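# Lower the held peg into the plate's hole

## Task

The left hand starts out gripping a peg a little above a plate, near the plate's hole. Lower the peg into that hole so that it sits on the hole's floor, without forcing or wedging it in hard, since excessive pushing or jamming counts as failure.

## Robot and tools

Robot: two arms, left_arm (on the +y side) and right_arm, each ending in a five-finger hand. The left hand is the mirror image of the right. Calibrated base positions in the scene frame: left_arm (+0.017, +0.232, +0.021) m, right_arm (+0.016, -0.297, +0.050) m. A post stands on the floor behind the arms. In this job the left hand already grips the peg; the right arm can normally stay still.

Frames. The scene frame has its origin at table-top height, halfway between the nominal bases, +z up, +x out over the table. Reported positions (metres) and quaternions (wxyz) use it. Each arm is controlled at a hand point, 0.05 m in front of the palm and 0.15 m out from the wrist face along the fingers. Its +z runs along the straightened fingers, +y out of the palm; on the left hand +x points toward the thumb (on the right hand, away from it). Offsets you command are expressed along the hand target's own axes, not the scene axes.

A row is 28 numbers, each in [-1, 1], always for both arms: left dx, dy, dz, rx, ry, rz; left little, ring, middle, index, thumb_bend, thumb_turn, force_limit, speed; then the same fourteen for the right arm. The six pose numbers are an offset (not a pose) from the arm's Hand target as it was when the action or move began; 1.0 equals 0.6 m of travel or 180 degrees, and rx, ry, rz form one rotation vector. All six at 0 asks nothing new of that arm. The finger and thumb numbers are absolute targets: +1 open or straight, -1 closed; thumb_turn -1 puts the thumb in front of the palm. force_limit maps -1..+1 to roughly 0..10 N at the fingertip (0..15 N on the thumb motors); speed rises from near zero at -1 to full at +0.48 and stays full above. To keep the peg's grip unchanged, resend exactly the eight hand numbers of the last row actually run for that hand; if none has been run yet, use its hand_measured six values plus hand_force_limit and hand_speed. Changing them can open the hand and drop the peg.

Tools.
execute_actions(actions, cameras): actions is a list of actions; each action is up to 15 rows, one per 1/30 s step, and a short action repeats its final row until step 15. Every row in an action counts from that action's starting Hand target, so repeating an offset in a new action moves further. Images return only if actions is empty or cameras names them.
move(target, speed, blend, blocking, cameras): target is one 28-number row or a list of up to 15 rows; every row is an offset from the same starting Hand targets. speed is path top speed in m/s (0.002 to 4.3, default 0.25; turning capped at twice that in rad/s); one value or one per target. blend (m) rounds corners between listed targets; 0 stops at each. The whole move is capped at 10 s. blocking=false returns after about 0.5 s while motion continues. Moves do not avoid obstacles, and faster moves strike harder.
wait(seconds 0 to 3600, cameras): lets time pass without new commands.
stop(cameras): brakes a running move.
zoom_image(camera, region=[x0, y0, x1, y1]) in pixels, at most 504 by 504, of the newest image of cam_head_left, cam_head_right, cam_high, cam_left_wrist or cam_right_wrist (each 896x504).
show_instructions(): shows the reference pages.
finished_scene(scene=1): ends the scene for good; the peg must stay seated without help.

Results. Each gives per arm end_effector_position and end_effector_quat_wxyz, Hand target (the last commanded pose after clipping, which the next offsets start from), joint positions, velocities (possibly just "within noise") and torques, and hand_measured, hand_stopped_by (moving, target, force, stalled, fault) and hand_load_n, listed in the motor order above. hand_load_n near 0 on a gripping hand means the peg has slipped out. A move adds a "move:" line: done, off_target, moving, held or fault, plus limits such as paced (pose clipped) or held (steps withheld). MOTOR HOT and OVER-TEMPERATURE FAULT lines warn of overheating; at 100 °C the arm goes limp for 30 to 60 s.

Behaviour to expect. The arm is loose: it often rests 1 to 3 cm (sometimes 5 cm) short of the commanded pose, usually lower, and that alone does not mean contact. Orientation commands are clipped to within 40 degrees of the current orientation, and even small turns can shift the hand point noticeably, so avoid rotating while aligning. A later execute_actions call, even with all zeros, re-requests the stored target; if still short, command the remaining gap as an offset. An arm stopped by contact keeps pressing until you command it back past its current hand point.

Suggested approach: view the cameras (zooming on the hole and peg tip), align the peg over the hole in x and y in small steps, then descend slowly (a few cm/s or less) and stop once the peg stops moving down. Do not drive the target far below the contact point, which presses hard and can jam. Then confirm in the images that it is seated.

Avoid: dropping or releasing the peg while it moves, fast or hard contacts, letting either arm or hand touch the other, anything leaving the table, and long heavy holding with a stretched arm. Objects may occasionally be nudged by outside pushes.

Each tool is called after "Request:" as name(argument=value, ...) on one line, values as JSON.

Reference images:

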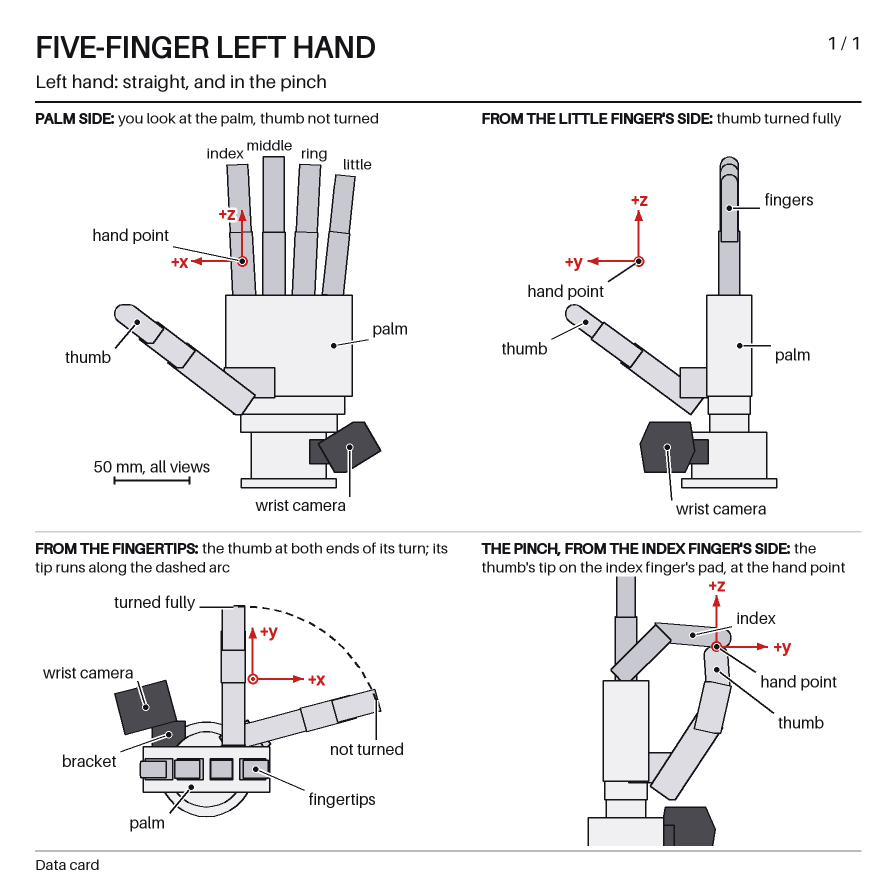

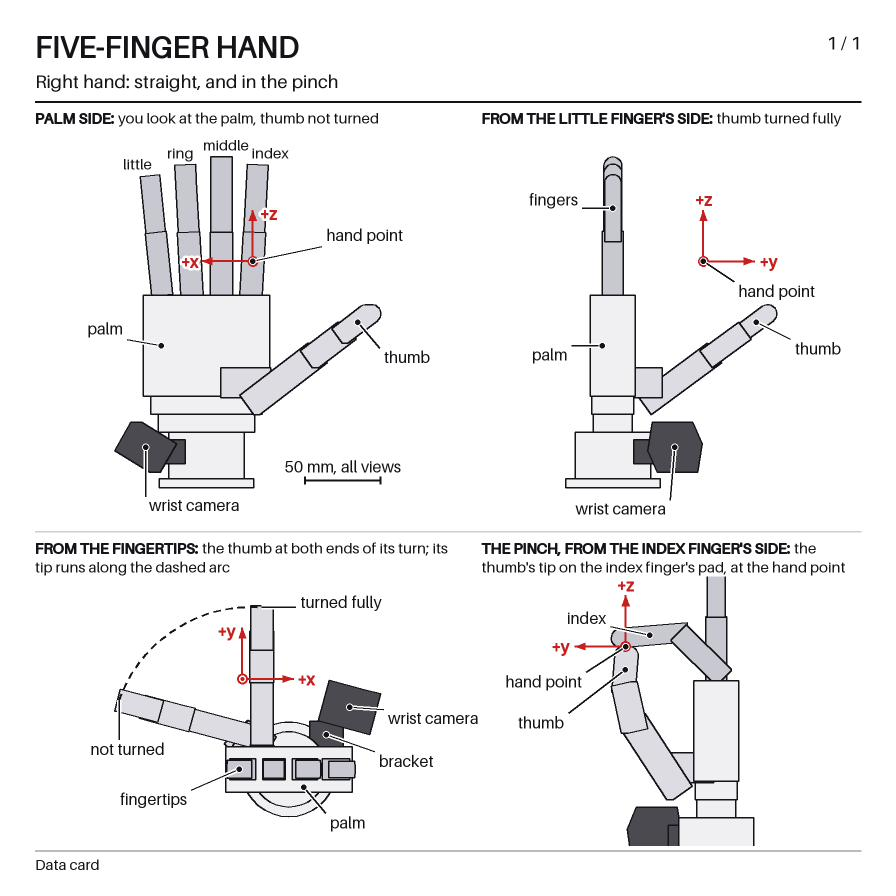

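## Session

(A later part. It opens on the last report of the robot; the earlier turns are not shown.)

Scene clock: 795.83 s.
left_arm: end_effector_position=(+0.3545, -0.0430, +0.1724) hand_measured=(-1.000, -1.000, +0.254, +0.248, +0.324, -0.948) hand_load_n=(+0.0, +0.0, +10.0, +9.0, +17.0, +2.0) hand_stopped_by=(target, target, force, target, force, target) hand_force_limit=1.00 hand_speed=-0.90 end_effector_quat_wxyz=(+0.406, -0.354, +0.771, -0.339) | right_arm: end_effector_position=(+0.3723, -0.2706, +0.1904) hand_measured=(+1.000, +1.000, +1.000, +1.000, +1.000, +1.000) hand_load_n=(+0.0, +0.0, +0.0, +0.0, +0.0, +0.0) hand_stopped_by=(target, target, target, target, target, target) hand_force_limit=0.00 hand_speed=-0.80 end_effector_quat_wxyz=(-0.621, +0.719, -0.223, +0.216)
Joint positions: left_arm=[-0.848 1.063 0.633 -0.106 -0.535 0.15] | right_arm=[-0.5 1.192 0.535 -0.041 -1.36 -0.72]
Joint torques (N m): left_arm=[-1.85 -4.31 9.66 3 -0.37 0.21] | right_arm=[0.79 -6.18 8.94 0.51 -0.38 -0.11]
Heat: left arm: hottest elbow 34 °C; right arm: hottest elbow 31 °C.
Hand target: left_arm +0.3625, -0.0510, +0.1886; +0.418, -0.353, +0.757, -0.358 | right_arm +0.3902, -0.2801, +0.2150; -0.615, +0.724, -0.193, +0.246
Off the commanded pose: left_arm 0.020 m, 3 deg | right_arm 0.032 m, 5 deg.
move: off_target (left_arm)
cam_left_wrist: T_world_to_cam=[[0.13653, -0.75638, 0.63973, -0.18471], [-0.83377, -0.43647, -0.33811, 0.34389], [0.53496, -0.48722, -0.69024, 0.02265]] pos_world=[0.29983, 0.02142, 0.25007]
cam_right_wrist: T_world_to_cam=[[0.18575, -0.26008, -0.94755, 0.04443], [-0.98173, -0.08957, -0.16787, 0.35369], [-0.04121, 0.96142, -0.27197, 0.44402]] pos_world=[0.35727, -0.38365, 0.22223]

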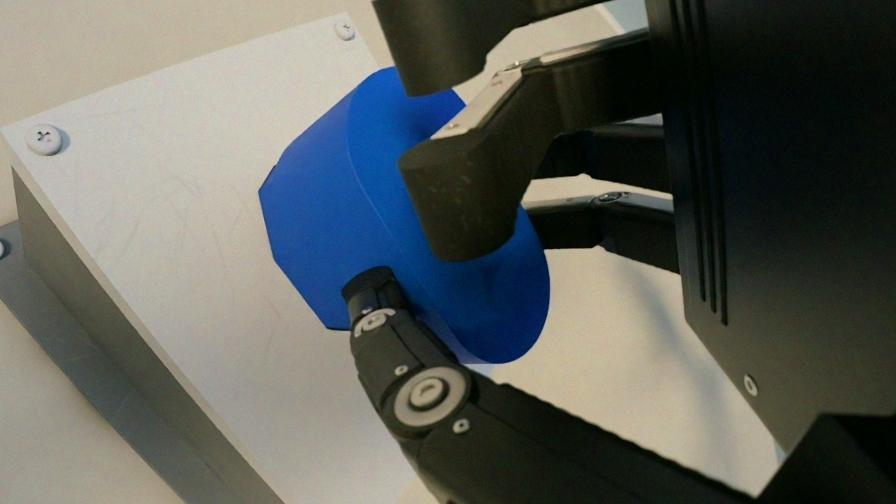

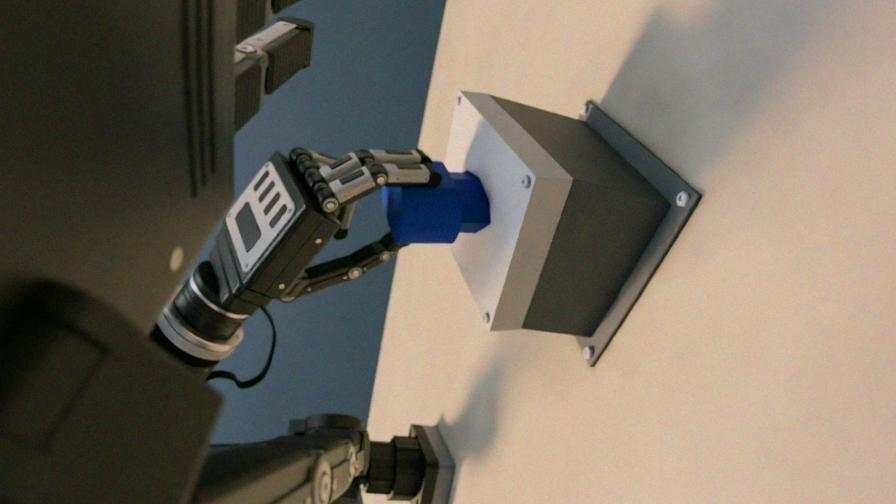

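Request:
move(target=[0.0008,0.008,0.0034,0,0,0,-1,-1,0.254,0.246,0.324,-0.948,1.0,-0.9,0,0,0,0,0,0,1,1,1,1,1,1,0.0,-0.8], speed=0.03, cameras=["cam_left_wrist","cam_right_wrist"])

Request:
zoom_image(camera="cam_right_wrist", region=[380, 140, 510, 250])

Scene clock: 803.73 s.
left_arm: end_effector_position=(+0.3558, -0.0446, +0.1725) hand_measured=(-1.000, -1.000, +0.254, +0.248, +0.324, -0.948) hand_load_n=(+0.0, +0.0, +10.0, +9.0, +17.0, +1.5) hand_stopped_by=(target, target, force, target, force, target) hand_force_limit=1.00 hand_speed=-0.90 end_effector_quat_wxyz=(+0.407, -0.355, +0.769, -0.342) | right_arm: end_effector_position=(+0.3723, -0.2706, +0.1904) hand_measured=(+1.000, +1.000, +1.000, +1.000, +1.000, +1.000) hand_load_n=(+0.0, +0.0, +0.0, -0.5, +0.0, +0.0) hand_stopped_by=(target, target, target, target, target, target) hand_force_limit=0.00 hand_speed=-0.80 end_effector_quat_wxyz=(-0.621, +0.719, -0.223, +0.216)
Joint positions: left_arm=[-0.848 1.068 0.633 -0.095 -0.535 0.15] | right_arm=[-0.5 1.192 0.535 -0.041 -1.36 -0.72]
Joint torques (N m): left_arm=[-1.49 -4.31 8.76 3.22 -0.24 0.23] | right_arm=[0.91 -6.18 8.92 0.53 -0.38 -0.11]
Heat: left arm: hottest elbow 34 °C; right arm: hottest elbow 31 °C.
Hand target: left_arm +0.3630, -0.0496, +0.1836; +0.418, -0.353, +0.757, -0.358 | right_arm +0.3902, -0.2801, +0.2150; -0.615, +0.724, -0.193, +0.246
Off the commanded pose: left_arm 0.014 m, 3 deg | right_arm 0.032 m, 5 deg.
move: off_target (left_arm)
cam_left_wrist: T_world_to_cam=[[0.13392, -0.75333, 0.64387, -0.18582], [-0.83245, -0.43803, -0.33934, 0.34409], [0.53766, -0.49054, -0.68577, 0.01934]] pos_world=[0.30093, 0.02022, 0.24967]
cam_right_wrist: T_world_to_cam=[[0.18575, -0.26008, -0.94755, 0.04443], [-0.98173, -0.08957, -0.16787, 0.35369], [-0.04121, 0.96142, -0.27197, 0.44402]] pos_world=[0.35727, -0.38365, 0.22223]

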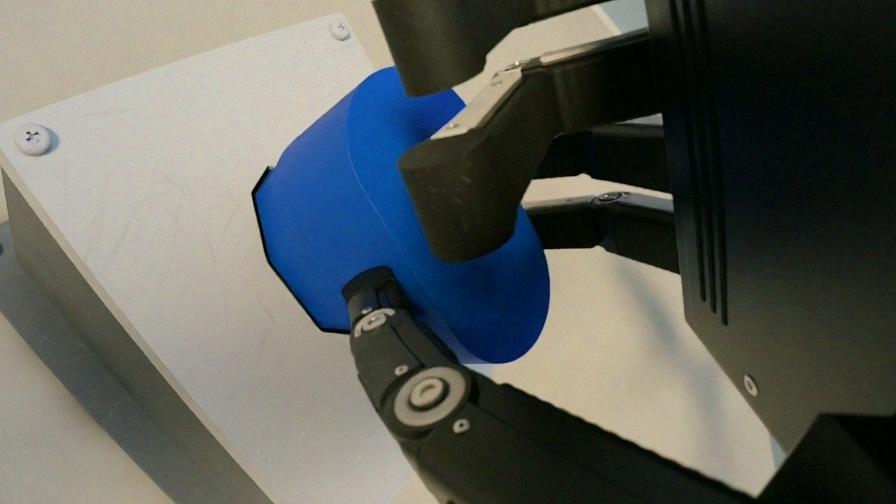

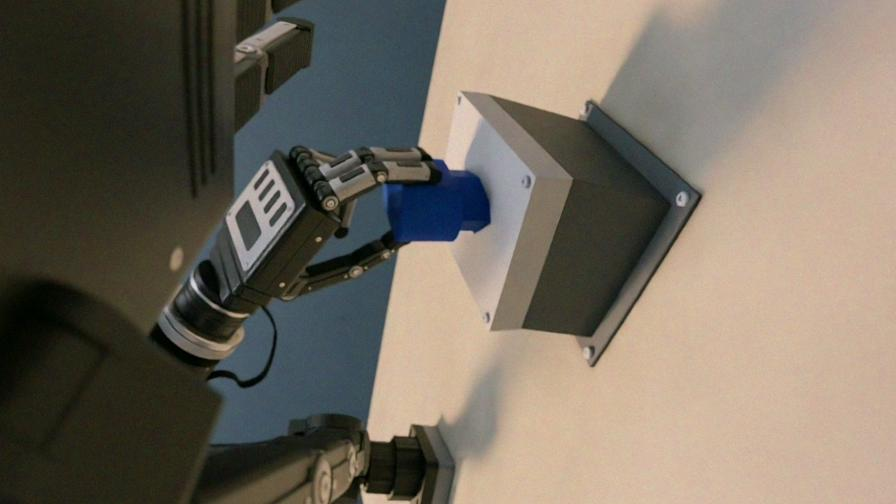

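Scaled by 3.877.

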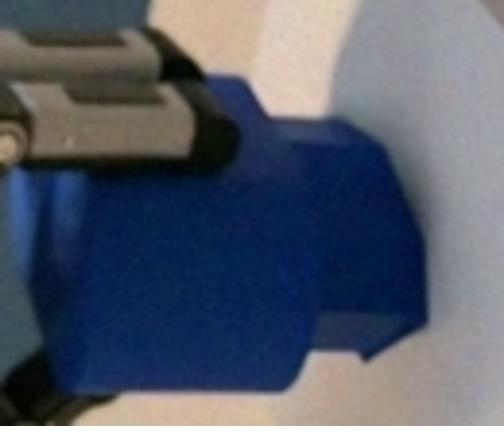

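Request:
move(target=[0.003,0.0092,0.0029,0,0,0,-1,-1,0.254,0.246,0.324,-0.948,1.0,-0.9,0,0,0,0,0,0,1,1,1,1,1,1,0.0,-0.8], speed=0.03, cameras=["cam_left_wrist","cam_right_wrist"])

Request:
zoom_image(camera="cam_right_wrist", region=[380, 140, 510, 250])

Request:
zoom_image(camera="cam_left_wrist", region=[245, 165, 345, 345])

Scene clock: 810.57 s.
left_arm: end_effector_position=(+0.3558, -0.0426, +0.1652) hand_measured=(-1.000, -1.000, +0.254, +0.248, +0.324, -0.948) hand_load_n=(+0.0, +0.0, +9.5, +9.0, +17.0, +1.5) hand_stopped_by=(target, target, force, target, force, target) hand_force_limit=1.00 hand_speed=-0.90 end_effector_quat_wxyz=(+0.407, -0.356, +0.769, -0.341) | right_arm: end_effector_position=(+0.3723, -0.2706, +0.1904) hand_measured=(+1.000, +1.000, +1.000, +1.000, +1.000, +1.000) hand_load_n=(+0.0, -0.5, +0.0, +0.0, +0.0, +0.0) hand_stopped_by=(target, target, target, target, target, target) hand_force_limit=0.00 hand_speed=-0.80 end_effector_quat_wxyz=(-0.621, +0.719, -0.223, +0.216)
Joint positions: left_arm=[-0.845 1.076 0.618 -0.074 -0.535 0.15] | right_arm=[-0.5 1.192 0.535 -0.041 -1.36 -0.72]
Joint torques (N m): left_arm=[-1.55 -4.37 8.83 3.14 -0.22 0.24] | right_arm=[0.85 -6.18 8.94 0.53 -0.38 -0.11]
Heat: left arm: hottest elbow 34 °C; right arm: hottest elbow 31 °C.
Hand target: left_arm +0.3625, -0.0487, +0.1776; +0.418, -0.353, +0.757, -0.358 | right_arm +0.3902, -0.2801, +0.2150; -0.615, +0.724, -0.193, +0.246
Off the commanded pose: left_arm 0.015 m, 3 deg | right_arm 0.032 m, 5 deg.
move: off_target (left_arm)
cam_left_wrist: T_world_to_cam=[[0.13691, -0.75368, 0.64283, -0.18059], [-0.83144, -0.4402, -0.33903, 0.34201], [0.53849, -0.48805, -0.6869, 0.01533]] pos_world=[0.30082, 0.02193, 0.24257]
cam_right_wrist: T_world_to_cam=[[0.18575, -0.26008, -0.94755, 0.04443], [-0.98173, -0.08957, -0.16787, 0.35369], [-0.04121, 0.96142, -0.27197, 0.44402]] pos_world=[0.35727, -0.38365, 0.22223]

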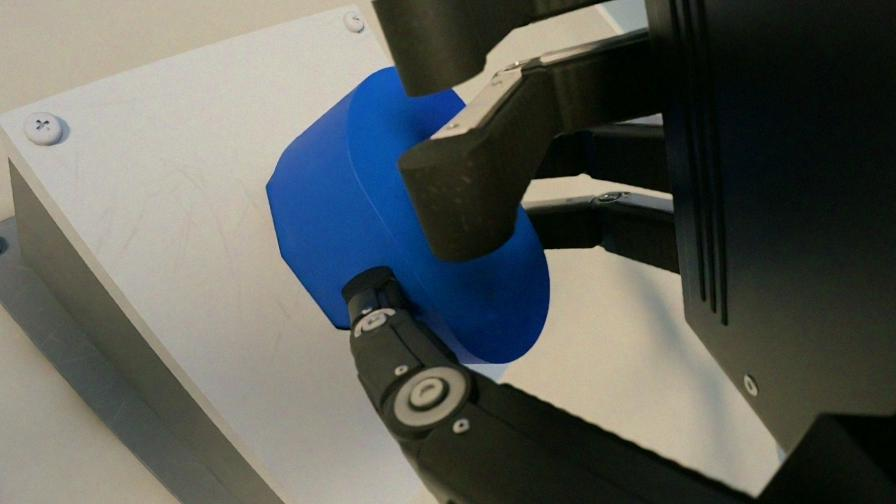

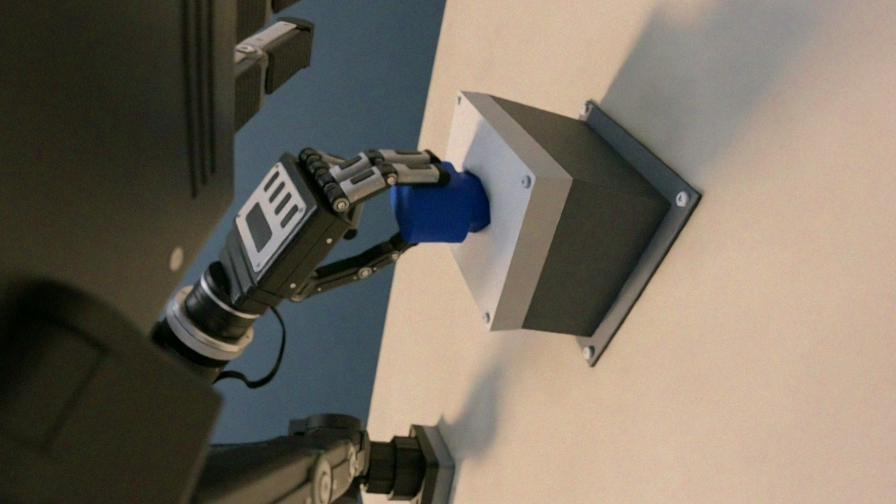

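Scaled by 3.877.

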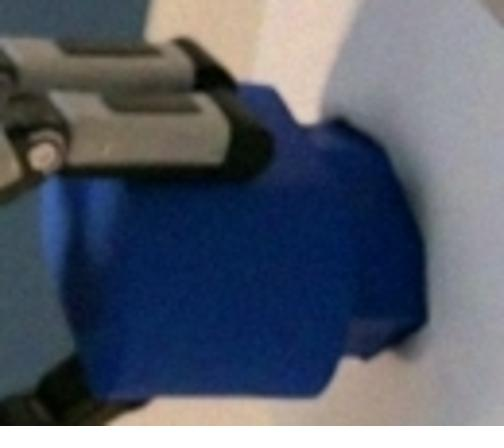

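Scaled by 2.800.

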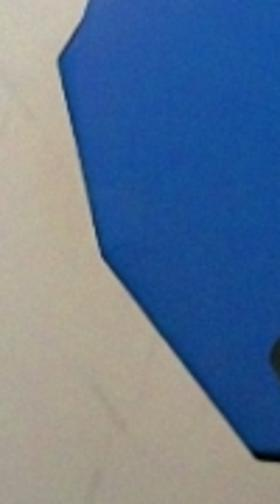

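Request:
move(target=[0.0036,0.0108,0.007,0,0,0,-1,-1,0.254,0.246,0.324,-0.948,1.0,-0.9,0,0,0,0,0,0,1,1,1,1,1,1,0.0,-0.8], speed=0.03, cameras=["cam_left_wrist","cam_right_wrist"])

Request:
zoom_image(camera="cam_right_wrist", region=[380, 140, 510, 250])

Scene clock: 816.07 s.
left_arm: end_effector_position=(+0.3570, -0.0429, +0.1579) hand_measured=(-1.000, -1.000, +0.254, +0.248, +0.324, -0.948) hand_load_n=(+0.0, +0.0, +10.0, +9.0, +17.0, +1.5) hand_stopped_by=(target, target, force, target, force, target) hand_force_limit=1.00 hand_speed=-0.90 end_effector_quat_wxyz=(+0.408, -0.357, +0.768, -0.341) | right_arm: end_effector_position=(+0.3723, -0.2706, +0.1904) hand_measured=(+1.000, +1.000, +1.000, +1.000, +1.000, +1.000) hand_load_n=(+0.0, +0.0, +0.0, +0.0, +0.0, -0.5) hand_stopped_by=(target, target, target, target, target, target) hand_force_limit=0.00 hand_speed=-0.80 end_effector_quat_wxyz=(-0.621, +0.719, -0.223, +0.216)
Joint positions: left_arm=[-0.843 1.091 0.605 -0.045 -0.535 0.15] | right_arm=[-0.5 1.192 0.535 -0.041 -1.36 -0.72]
Joint torques (N m): left_arm=[-1.14 -4.48 8.68 3.15 -0.1 0.26] | right_arm=[0.85 -6.24 8.94 0.53 -0.38 -0.11]
Heat: left arm: hottest elbow 34 °C; right arm: hottest elbow 31 °C.
Hand target: left_arm +0.3639, -0.0484, +0.1697; +0.418, -0.353, +0.757, -0.358 | right_arm +0.3902, -0.2801, +0.2150; -0.615, +0.724, -0.193, +0.246
Off the commanded pose: left_arm 0.015 m, 3 deg | right_arm 0.032 m, 5 deg.
move: off_target (left_arm)
cam_left_wrist: T_world_to_cam=[[0.13736, -0.75273, 0.64384, -0.17651], [-0.83042, -0.44183, -0.33939, 0.33989], [0.53994, -0.48804, -0.68577, 0.00885]] pos_world=[0.30172, 0.02163, 0.23507]
cam_right_wrist: T_world_to_cam=[[0.18575, -0.26008, -0.94755, 0.04443], [-0.98173, -0.08957, -0.16787, 0.35369], [-0.04121, 0.96142, -0.27197, 0.44402]] pos_world=[0.35727, -0.38365, 0.22223]

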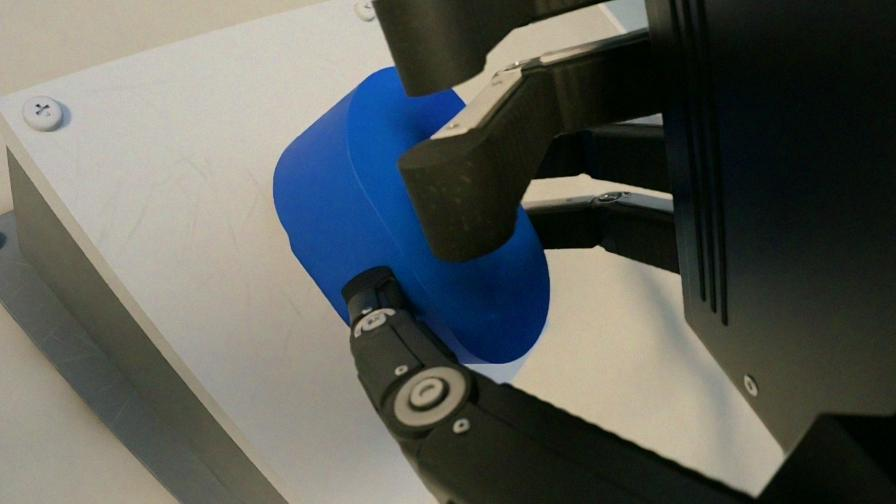

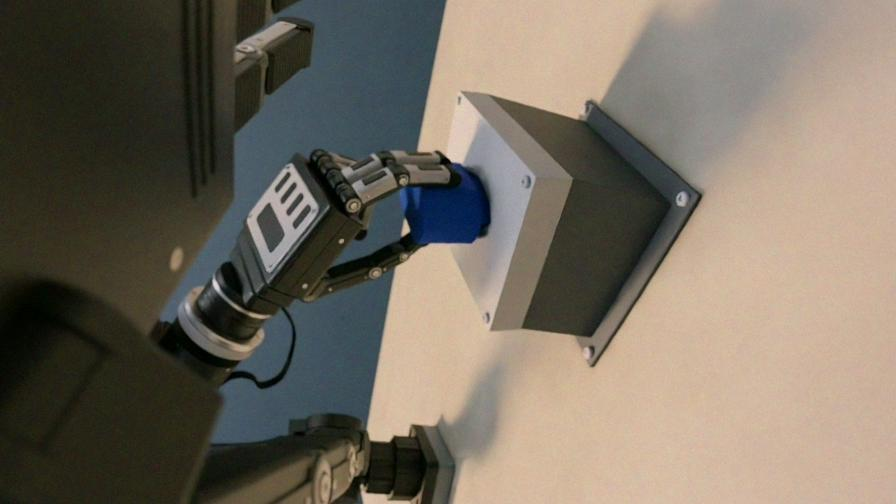

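Scaled by 3.877.

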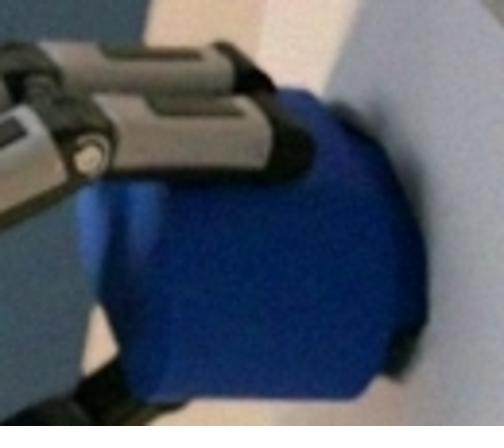

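Request:
move(target=[0.0013,0.0042,0.0026,0,0,0,-1,-1,0.254,0.246,0.324,-0.948,1.0,-0.9,0,0,0,0,0,0,1,1,1,1,1,1,0.0,-0.8], speed=0.03, cameras=["cam_left_wrist","cam_right_wrist"])

Request:
zoom_image(camera="cam_right_wrist", region=[400, 140, 530, 250])

Scene clock: 821.90 s.
left_arm: end_effector_position=(+0.3569, -0.0439, +0.1565) hand_measured=(-1.000, -1.000, +0.254, +0.248, +0.324, -0.948) hand_load_n=(+0.0, +0.0, +10.0, +9.5, +17.0, +1.5) hand_stopped_by=(target, target, force, target, force, target) hand_force_limit=1.00 hand_speed=-0.90 end_effector_quat_wxyz=(+0.408, -0.356, +0.767, -0.343) | right_arm: end_effector_position=(+0.3723, -0.2706, +0.1904) hand_measured=(+1.000, +1.000, +1.000, +1.000, +1.000, +1.000) hand_load_n=(+0.0, +0.0, +0.0, +0.0, +0.0, +0.0) hand_stopped_by=(target, target, target, target, target, target) hand_force_limit=0.00 hand_speed=-0.80 end_effector_quat_wxyz=(-0.621, +0.719, -0.223, +0.216)
Joint positions: left_arm=[-0.845 1.094 0.601 -0.032 -0.535 0.15] | right_arm=[-0.5 1.192 0.535 -0.041 -1.36 -0.72]
Joint torques (N m): left_arm=[-1.03 -4.42 8.57 3.15 -0.08 0.27] | right_arm=[0.85 -6.24 8.92 0.51 -0.38 -0.11]
Heat: left arm: hottest elbow 34 °C; right arm: hottest elbow 31 °C.
Hand target: left_arm +0.3643, -0.0482, +0.1666; +0.418, -0.353, +0.757, -0.358 | right_arm +0.3902, -0.2801, +0.2150; -0.615, +0.724, -0.193, +0.246
Off the commanded pose: left_arm 0.013 m, 2 deg | right_arm 0.032 m, 5 deg.
move: off_target (left_arm)
cam_left_wrist: T_world_to_cam=[[0.13431, -0.75066, 0.6469, -0.17569], [-0.83009, -0.44176, -0.34028, 0.33908], [0.54121, -0.49128, -0.68245, 0.00635]] pos_world=[0.30162, 0.02103, 0.23337]
cam_right_wrist: T_world_to_cam=[[0.18575, -0.26008, -0.94755, 0.04443], [-0.98173, -0.08957, -0.16787, 0.35369], [-0.04121, 0.96142, -0.27197, 0.44402]] pos_world=[0.35727, -0.38365, 0.22223]

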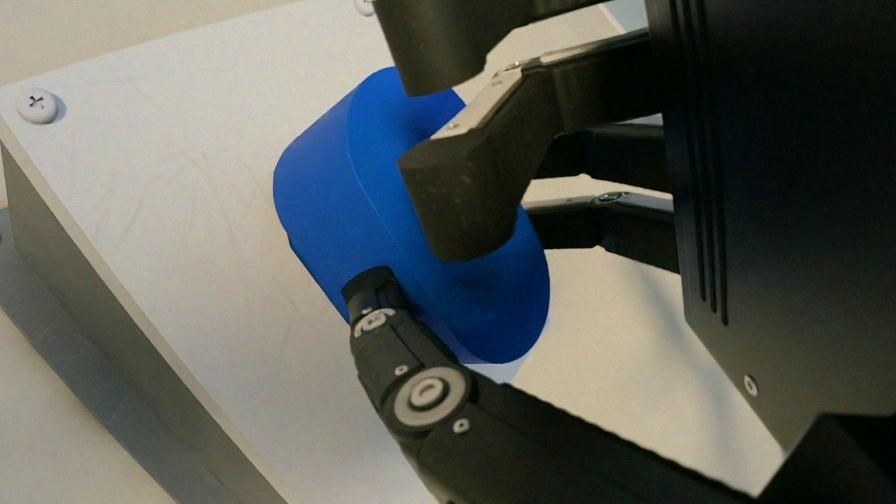

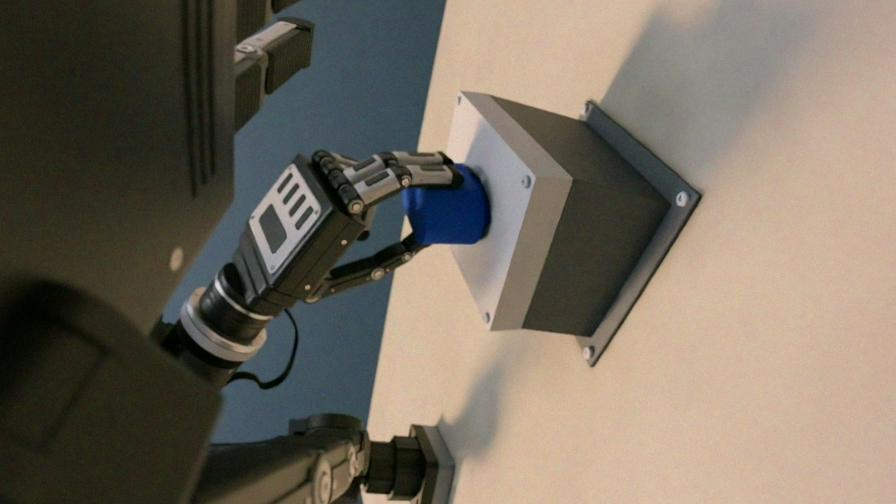

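Scaled by 3.877.

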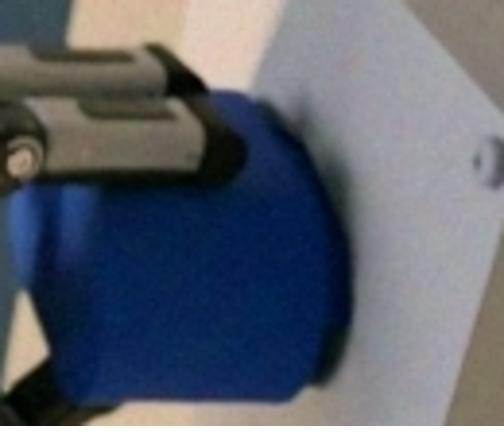

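Request:
move(target=[0.0013,0.0056,0.0026,0,0,0,-1,-1,0.254,0.246,0.324,-0.948,1.0,-0.9,0,0,0,0,0,0,1,1,1,1,1,1,0.0,-0.8], speed=0.03, cameras=["cam_left_wrist","cam_right_wrist"])

Request:
zoom_image(camera="cam_right_wrist", region=[420, 150, 510, 250])

Scene clock: 827.57 s.
left_arm: end_effector_position=(+0.3574, -0.0446, +0.1560) hand_measured=(-1.000, -1.000, +0.254, +0.248, +0.324, -0.948) hand_load_n=(+0.0, +0.0, +10.0, +9.0, +17.0, +1.0) hand_stopped_by=(target, target, force, target, force, target) hand_force_limit=1.00 hand_speed=-0.90 end_effector_quat_wxyz=(+0.409, -0.355, +0.766, -0.346) | right_arm: end_effector_position=(+0.3723, -0.2706, +0.1904) hand_measured=(+1.000, +1.000, +1.000, +1.000, +1.000, +1.000) hand_load_n=(+0.0, +0.0, +0.0, +0.0, +0.0, +0.0) hand_stopped_by=(target, target, target, target, target, target) hand_force_limit=0.00 hand_speed=-0.80 end_effector_quat_wxyz=(-0.621, +0.719, -0.223, +0.216)
Joint positions: left_arm=[-0.845 1.096 0.596 -0.018 -0.534 0.153] | right_arm=[-0.5 1.192 0.535 -0.041 -1.36 -0.72]
Joint torques (N m): left_arm=[-0.85 -4.07 8.35 3.15 -0.02 0.26] | right_arm=[0.79 -6.3 8.94 0.51 -0.38 -0.11]
Heat: left arm: hottest elbow 34 °C; right arm: hottest elbow 31 °C.
Hand target: left_arm +0.3646, -0.0475, +0.1629; +0.418, -0.353, +0.757, -0.358 | right_arm +0.3902, -0.2801, +0.2150; -0.615, +0.724, -0.193, +0.246
Off the commanded pose: left_arm 0.010 m, 2 deg | right_arm 0.032 m, 5 deg.
move: done
cam_left_wrist: T_world_to_cam=[[0.12899, -0.74864, 0.6503, -0.17439], [-0.82949, -0.44082, -0.34295, 0.3392], [0.54341, -0.49518, -0.67786, 0.00374]] pos_world=[0.30183, 0.02082, 0.23227]
cam_right_wrist: T_world_to_cam=[[0.18575, -0.26008, -0.94755, 0.04443], [-0.98173, -0.08957, -0.16787, 0.35369], [-0.04121, 0.96142, -0.27197, 0.44402]] pos_world=[0.35727, -0.38365, 0.22223]

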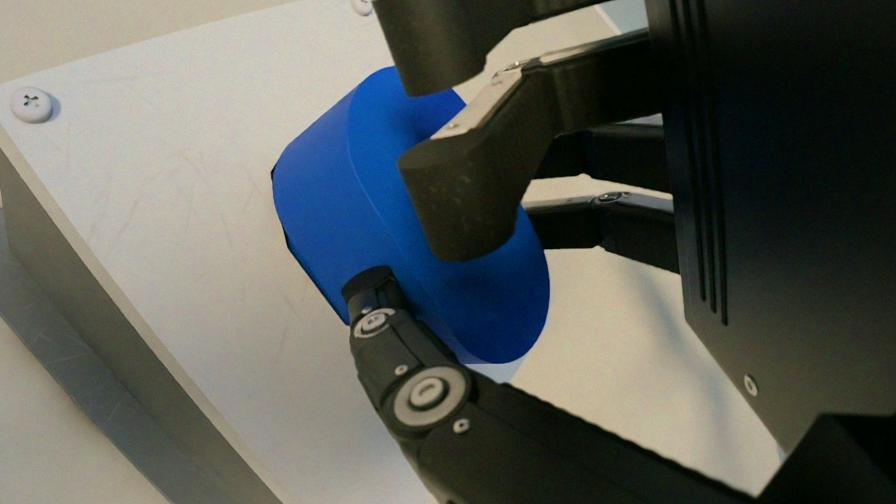

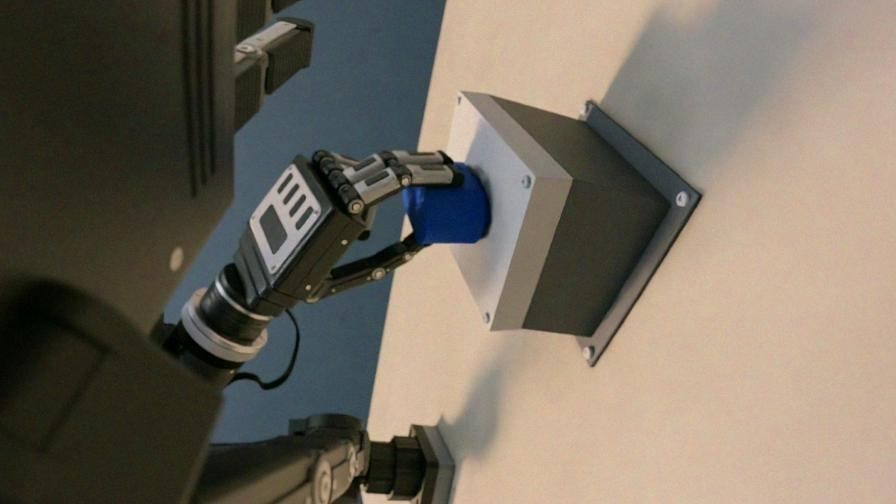

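Scaled by 5.040.

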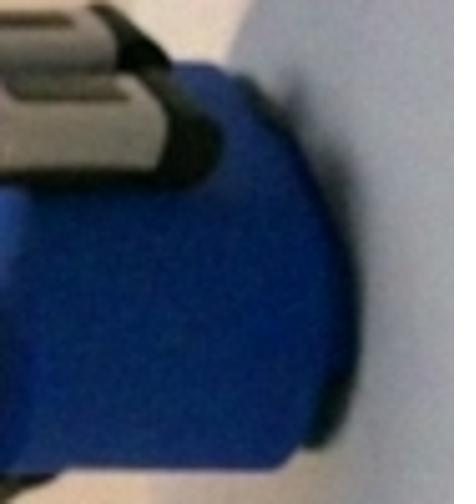

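Request:
move(target=[0.0013,0.0064,0.0026,0,0,0,-1,-1,0.254,0.246,0.324,-0.948,1.0,-0.9,0,0,0,0,0,0,1,1,1,1,1,1,0.0,-0.8], speed=0.03, cameras=["cam_left_wrist","cam_right_wrist"])

Request:
zoom_image(camera="cam_right_wrist", region=[440, 160, 510, 250])

Request:
zoom_image(camera="cam_left_wrist", region=[250, 120, 370, 360])

Scene clock: 849.13 s.
left_arm: end_effector_position=(+0.3579, -0.0445, +0.1556) hand_measured=(-1.000, -1.000, +0.254, +0.248, +0.324, -0.948) hand_load_n=(+0.0, +0.0, +10.0, +9.0, +16.5, +0.0) hand_stopped_by=(target, target, force, target, force, target) hand_force_limit=1.00 hand_speed=-0.90 end_effector_quat_wxyz=(+0.411, -0.352, +0.765, -0.348) | right_arm: end_effector_position=(+0.3723, -0.2706, +0.1904) hand_measured=(+1.000, +1.000, +1.000, +1.000, +1.000, +1.000) hand_load_n=(+0.0, +0.0, +0.0, +0.0, +0.0, +0.0) hand_stopped_by=(target, target, target, target, target, target) hand_force_limit=0.00 hand_speed=-0.80 end_effector_quat_wxyz=(-0.621, +0.719, -0.223, +0.216)
Joint positions: left_arm=[-0.845 1.096 0.59 -0.003 -0.534 0.16] | right_arm=[-0.5 1.192 0.535 -0.041 -1.36 -0.72]
Joint torques (N m): left_arm=[-0.73 -3.6 8.12 3.12 0.05 0.26] | right_arm=[0.85 -6.24 8.92 0.51 -0.38 -0.11]
Heat: left arm: hottest elbow 33 °C; right arm: hottest elbow 31 °C.
Hand target: left_arm +0.3648, -0.0467, +0.1588; +0.418, -0.353, +0.757, -0.358 | right_arm +0.3902, -0.2801, +0.2150; -0.615, +0.724, -0.193, +0.246
Off the commanded pose: left_arm 0.008 m, 2 deg | right_arm 0.032 m, 5 deg.
move: done
cam_left_wrist: T_world_to_cam=[[0.12148, -0.74887, 0.65149, -0.17167], [-0.8282, -0.43825, -0.34932, 0.34018], [0.54711, -0.49713, -0.67345, 0.0012]] pos_world=[0.30193, 0.02112, 0.23148]
cam_right_wrist: T_world_to_cam=[[0.18575, -0.26008, -0.94755, 0.04443], [-0.98173, -0.08957, -0.16787, 0.35369], [-0.04121, 0.96142, -0.27197, 0.44402]] pos_world=[0.35727, -0.38365, 0.22223]

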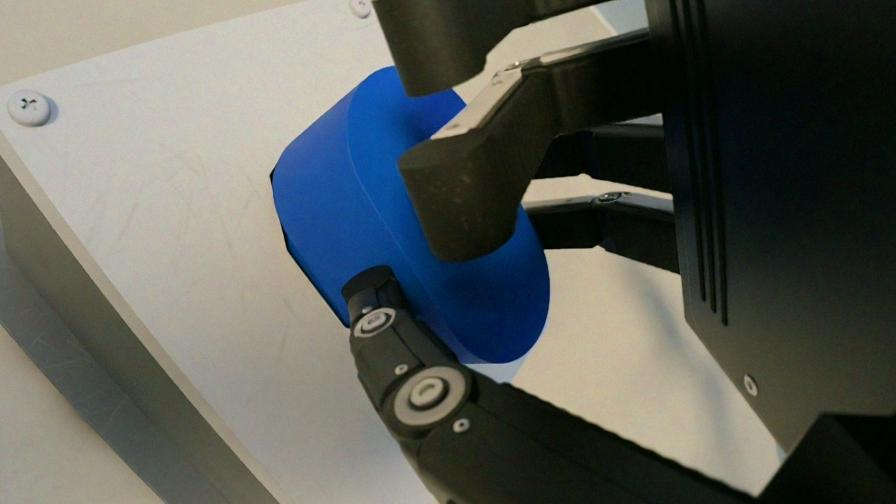

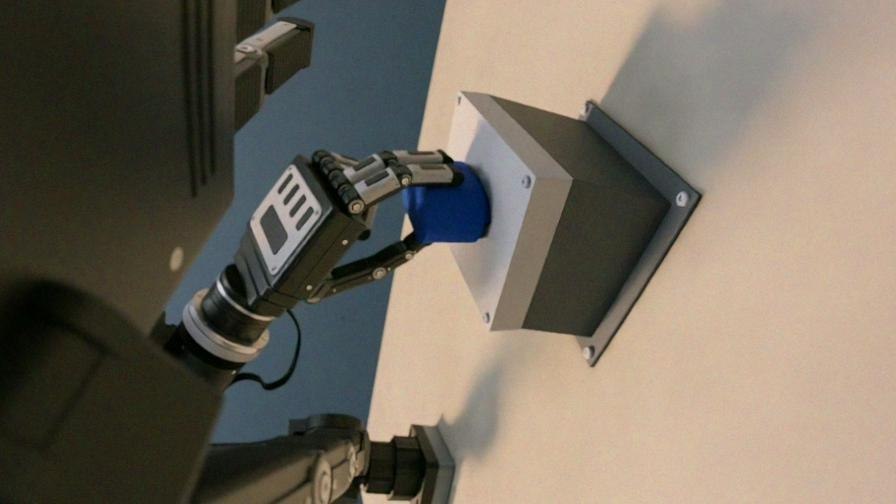

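Scaled by 5.600.

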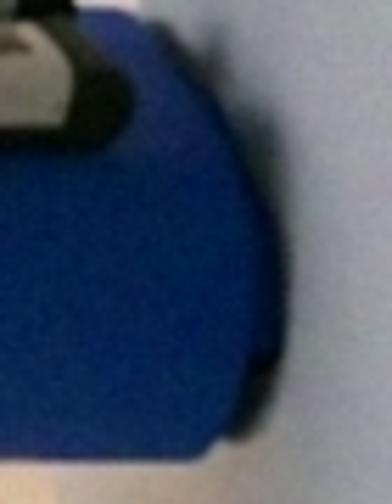

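Scaled by 2.100.

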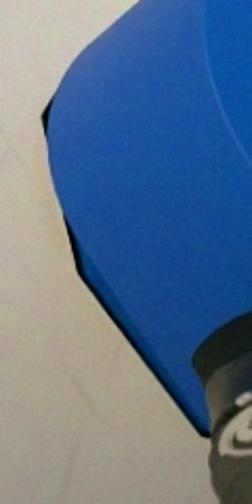

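Request:
move(target=[-0.0034,-0.0192,-0.0067,0,0,0,-1,-1,0.254,0.246,0.324,-0.948,1.0,-0.9,0,0,0,0,0,0,1,1,1,1,1,1,0.0,-0.8], speed=0.04, cameras=["cam_left_wrist","cam_right_wrist"])

Request:
zoom_image(camera="cam_right_wrist", region=[440, 160, 510, 250])

Request:
zoom_image(camera="cam_left_wrist", region=[250, 120, 370, 360])

Scene clock: 892.20 s.
left_arm: end_effector_position=(+0.3579, -0.0445, +0.1556) hand_measured=(-1.000, -1.000, +0.254, +0.248, +0.324, -0.948) hand_load_n=(+0.0, +0.0, +10.0, +8.5, +16.5, +0.0) hand_stopped_by=(target, target, force, target, force, target) hand_force_limit=1.00 hand_speed=-0.90 end_effector_quat_wxyz=(+0.411, -0.352, +0.765, -0.348) | right_arm: end_effector_position=(+0.3723, -0.2706, +0.1904) hand_measured=(+1.000, +1.000, +1.000, +1.000, +1.000, +1.000) hand_load_n=(+0.0, +0.0, +0.0, +0.0, +0.5, +0.0) hand_stopped_by=(target, target, target, target, target, target) hand_force_limit=0.00 hand_speed=-0.80 end_effector_quat_wxyz=(-0.621, +0.719, -0.223, +0.216)
Joint positions: left_arm=[-0.845 1.096 0.59 -0.003 -0.534 0.16] | right_arm=[-0.5 1.192 0.535 -0.041 -1.36 -0.72]
Joint torques (N m): left_arm=[-1.2 -4.66 10.25 1.58 -0.14 0.23] | right_arm=[0.79 -6.24 8.94 0.53 -0.38 -0.11]
Heat: left arm: hottest elbow 33 °C; right arm: hottest elbow 31 °C.
Hand target: left_arm +0.3647, -0.0497, +0.1708; +0.418, -0.353, +0.757, -0.358 | right_arm +0.3902, -0.2801, +0.2150; -0.615, +0.724, -0.193, +0.246
Off the commanded pose: left_arm 0.017 m, 2 deg | right_arm 0.032 m, 5 deg.
move: off_target (left_arm)
cam_left_wrist: T_world_to_cam=[[0.12148, -0.74887, 0.65149, -0.17167], [-0.8282, -0.43825, -0.34932, 0.34018], [0.54711, -0.49713, -0.67345, 0.0012]] pos_world=[0.30193, 0.02112, 0.23148]
cam_right_wrist: T_world_to_cam=[[0.18575, -0.26008, -0.94755, 0.04443], [-0.98173, -0.08957, -0.16787, 0.35369], [-0.04121, 0.96142, -0.27197, 0.44402]] pos_world=[0.35727, -0.38365, 0.22223]

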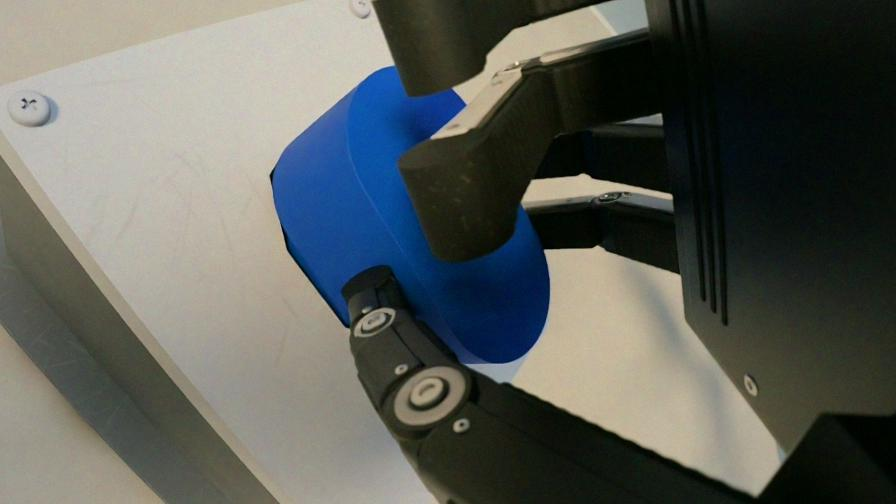

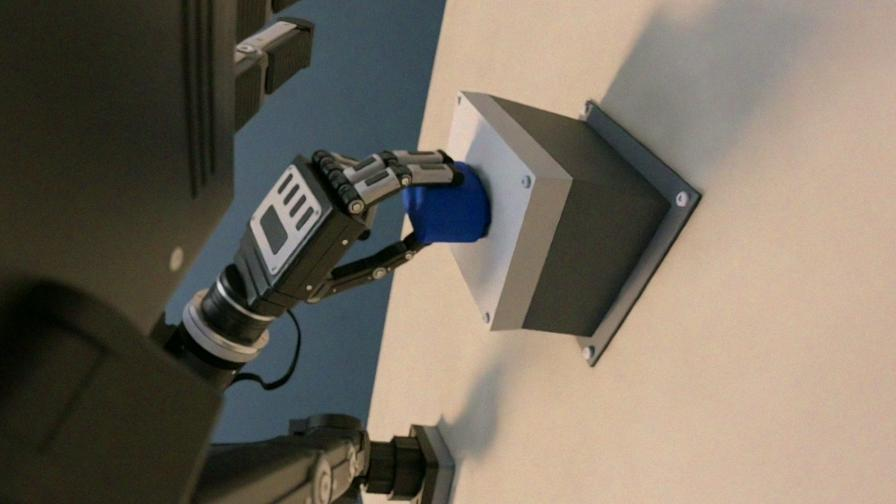

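Scaled by 5.600.

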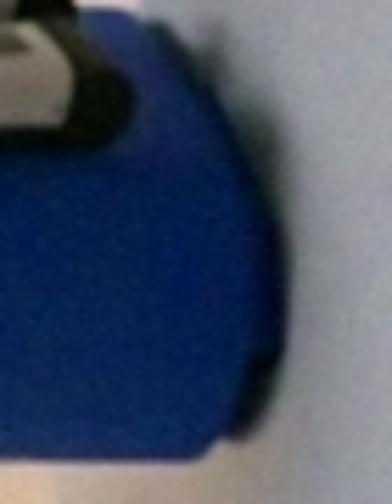

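Scaled by 2.100.

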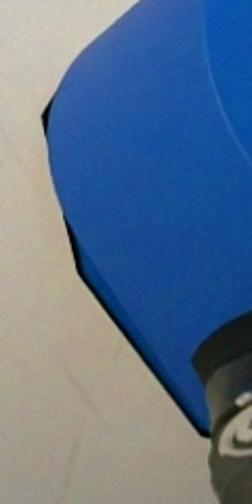

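Request:
move(target=[0,0,0,0,0,0,-1,-1,0.35,0.34,0.42,-0.948,1.0,-0.8,0,0,0,0,0,0,1,1,1,1,1,1,0.0,-0.8], speed=0.04, cameras=["cam_left_wrist","cam_right_wrist"])

Request:
zoom_image(camera="cam_left_wrist", region=[200, 60, 600, 400])

Request:
zoom_image(camera="cam_right_wrist", region=[380, 130, 540, 260])

Scene clock: 898.30 s.
left_arm: end_effector_position=(+0.3579, -0.0443, +0.1556) hand_measured=(-1.000, -1.000, +0.350, +0.340, +0.420, -0.948) hand_load_n=(+0.0, +0.5, +0.0, +0.0, +0.0, +0.0) hand_stopped_by=(target, target, target, target, target, target) hand_force_limit=1.00 hand_speed=-0.80 end_effector_quat_wxyz=(+0.412, -0.351, +0.766, -0.347) | right_arm: end_effector_position=(+0.3723, -0.2706, +0.1904) hand_measured=(+1.000, +1.000, +1.000, +1.000, +1.000, +1.000) hand_load_n=(+0.0, +0.0, +0.0, +0.0, +0.0, -0.5) hand_stopped_by=(target, target, target, target, target, target) hand_force_limit=0.00 hand_speed=-0.80 end_effector_quat_wxyz=(-0.621, +0.719, -0.223, +0.216)
Joint positions: left_arm=[-0.845 1.096 0.59 -0.003 -0.534 0.164] | right_arm=[-0.5 1.192 0.535 -0.041 -1.36 -0.72]
Joint torques (N m): left_arm=[-1.2 -4.66 10.25 1.58 -0.14 0.22] | right_arm=[0.85 -6.24 8.92 0.53 -0.38 -0.11]
Heat: left arm: hottest elbow 33 °C; right arm: hottest elbow 31 °C.
Hand target: left_arm +0.3647, -0.0497, +0.1708; +0.418, -0.353, +0.757, -0.358 | right_arm +0.3902, -0.2801, +0.2150; -0.615, +0.724, -0.193, +0.246
Off the commanded pose: left_arm 0.018 m, 2 deg | right_arm 0.032 m, 5 deg.
move: done
cam_left_wrist: T_world_to_cam=[[0.11998, -0.75078, 0.64957, -0.17082], [-0.82852, -0.4362, -0.35112, 0.34077], [0.54695, -0.49605, -0.67437, 0.00145]] pos_world=[0.30204, 0.02112, 0.23159]
cam_right_wrist: T_world_to_cam=[[0.18575, -0.26008, -0.94755, 0.04443], [-0.98173, -0.08957, -0.16787, 0.35369], [-0.04121, 0.96142, -0.27197, 0.44402]] pos_world=[0.35727, -0.38365, 0.22223]

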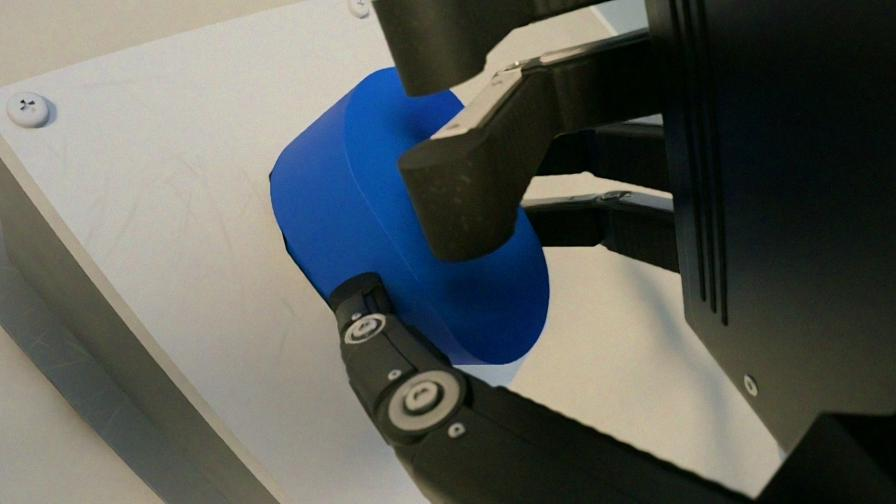

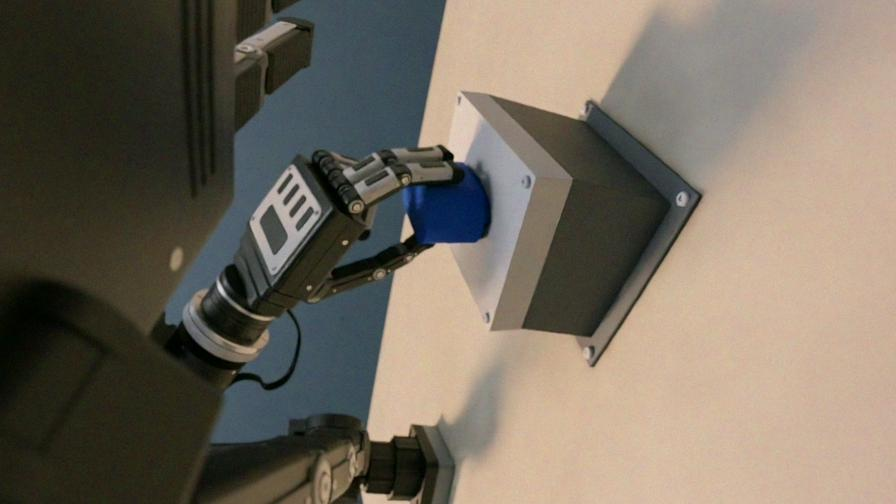

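Scaled by 1.260.

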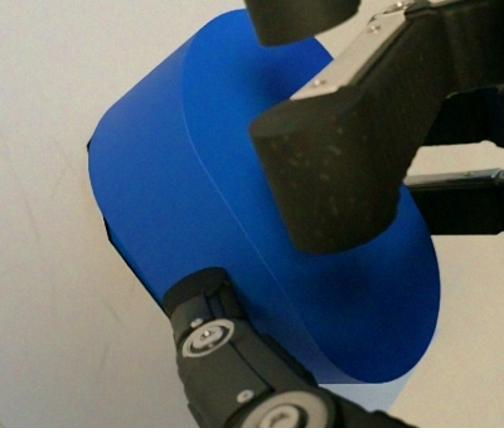

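Scaled by 3.150.

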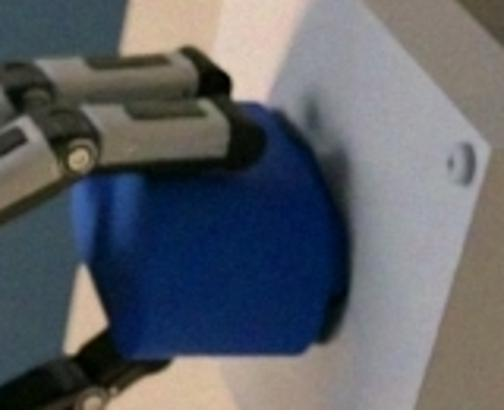

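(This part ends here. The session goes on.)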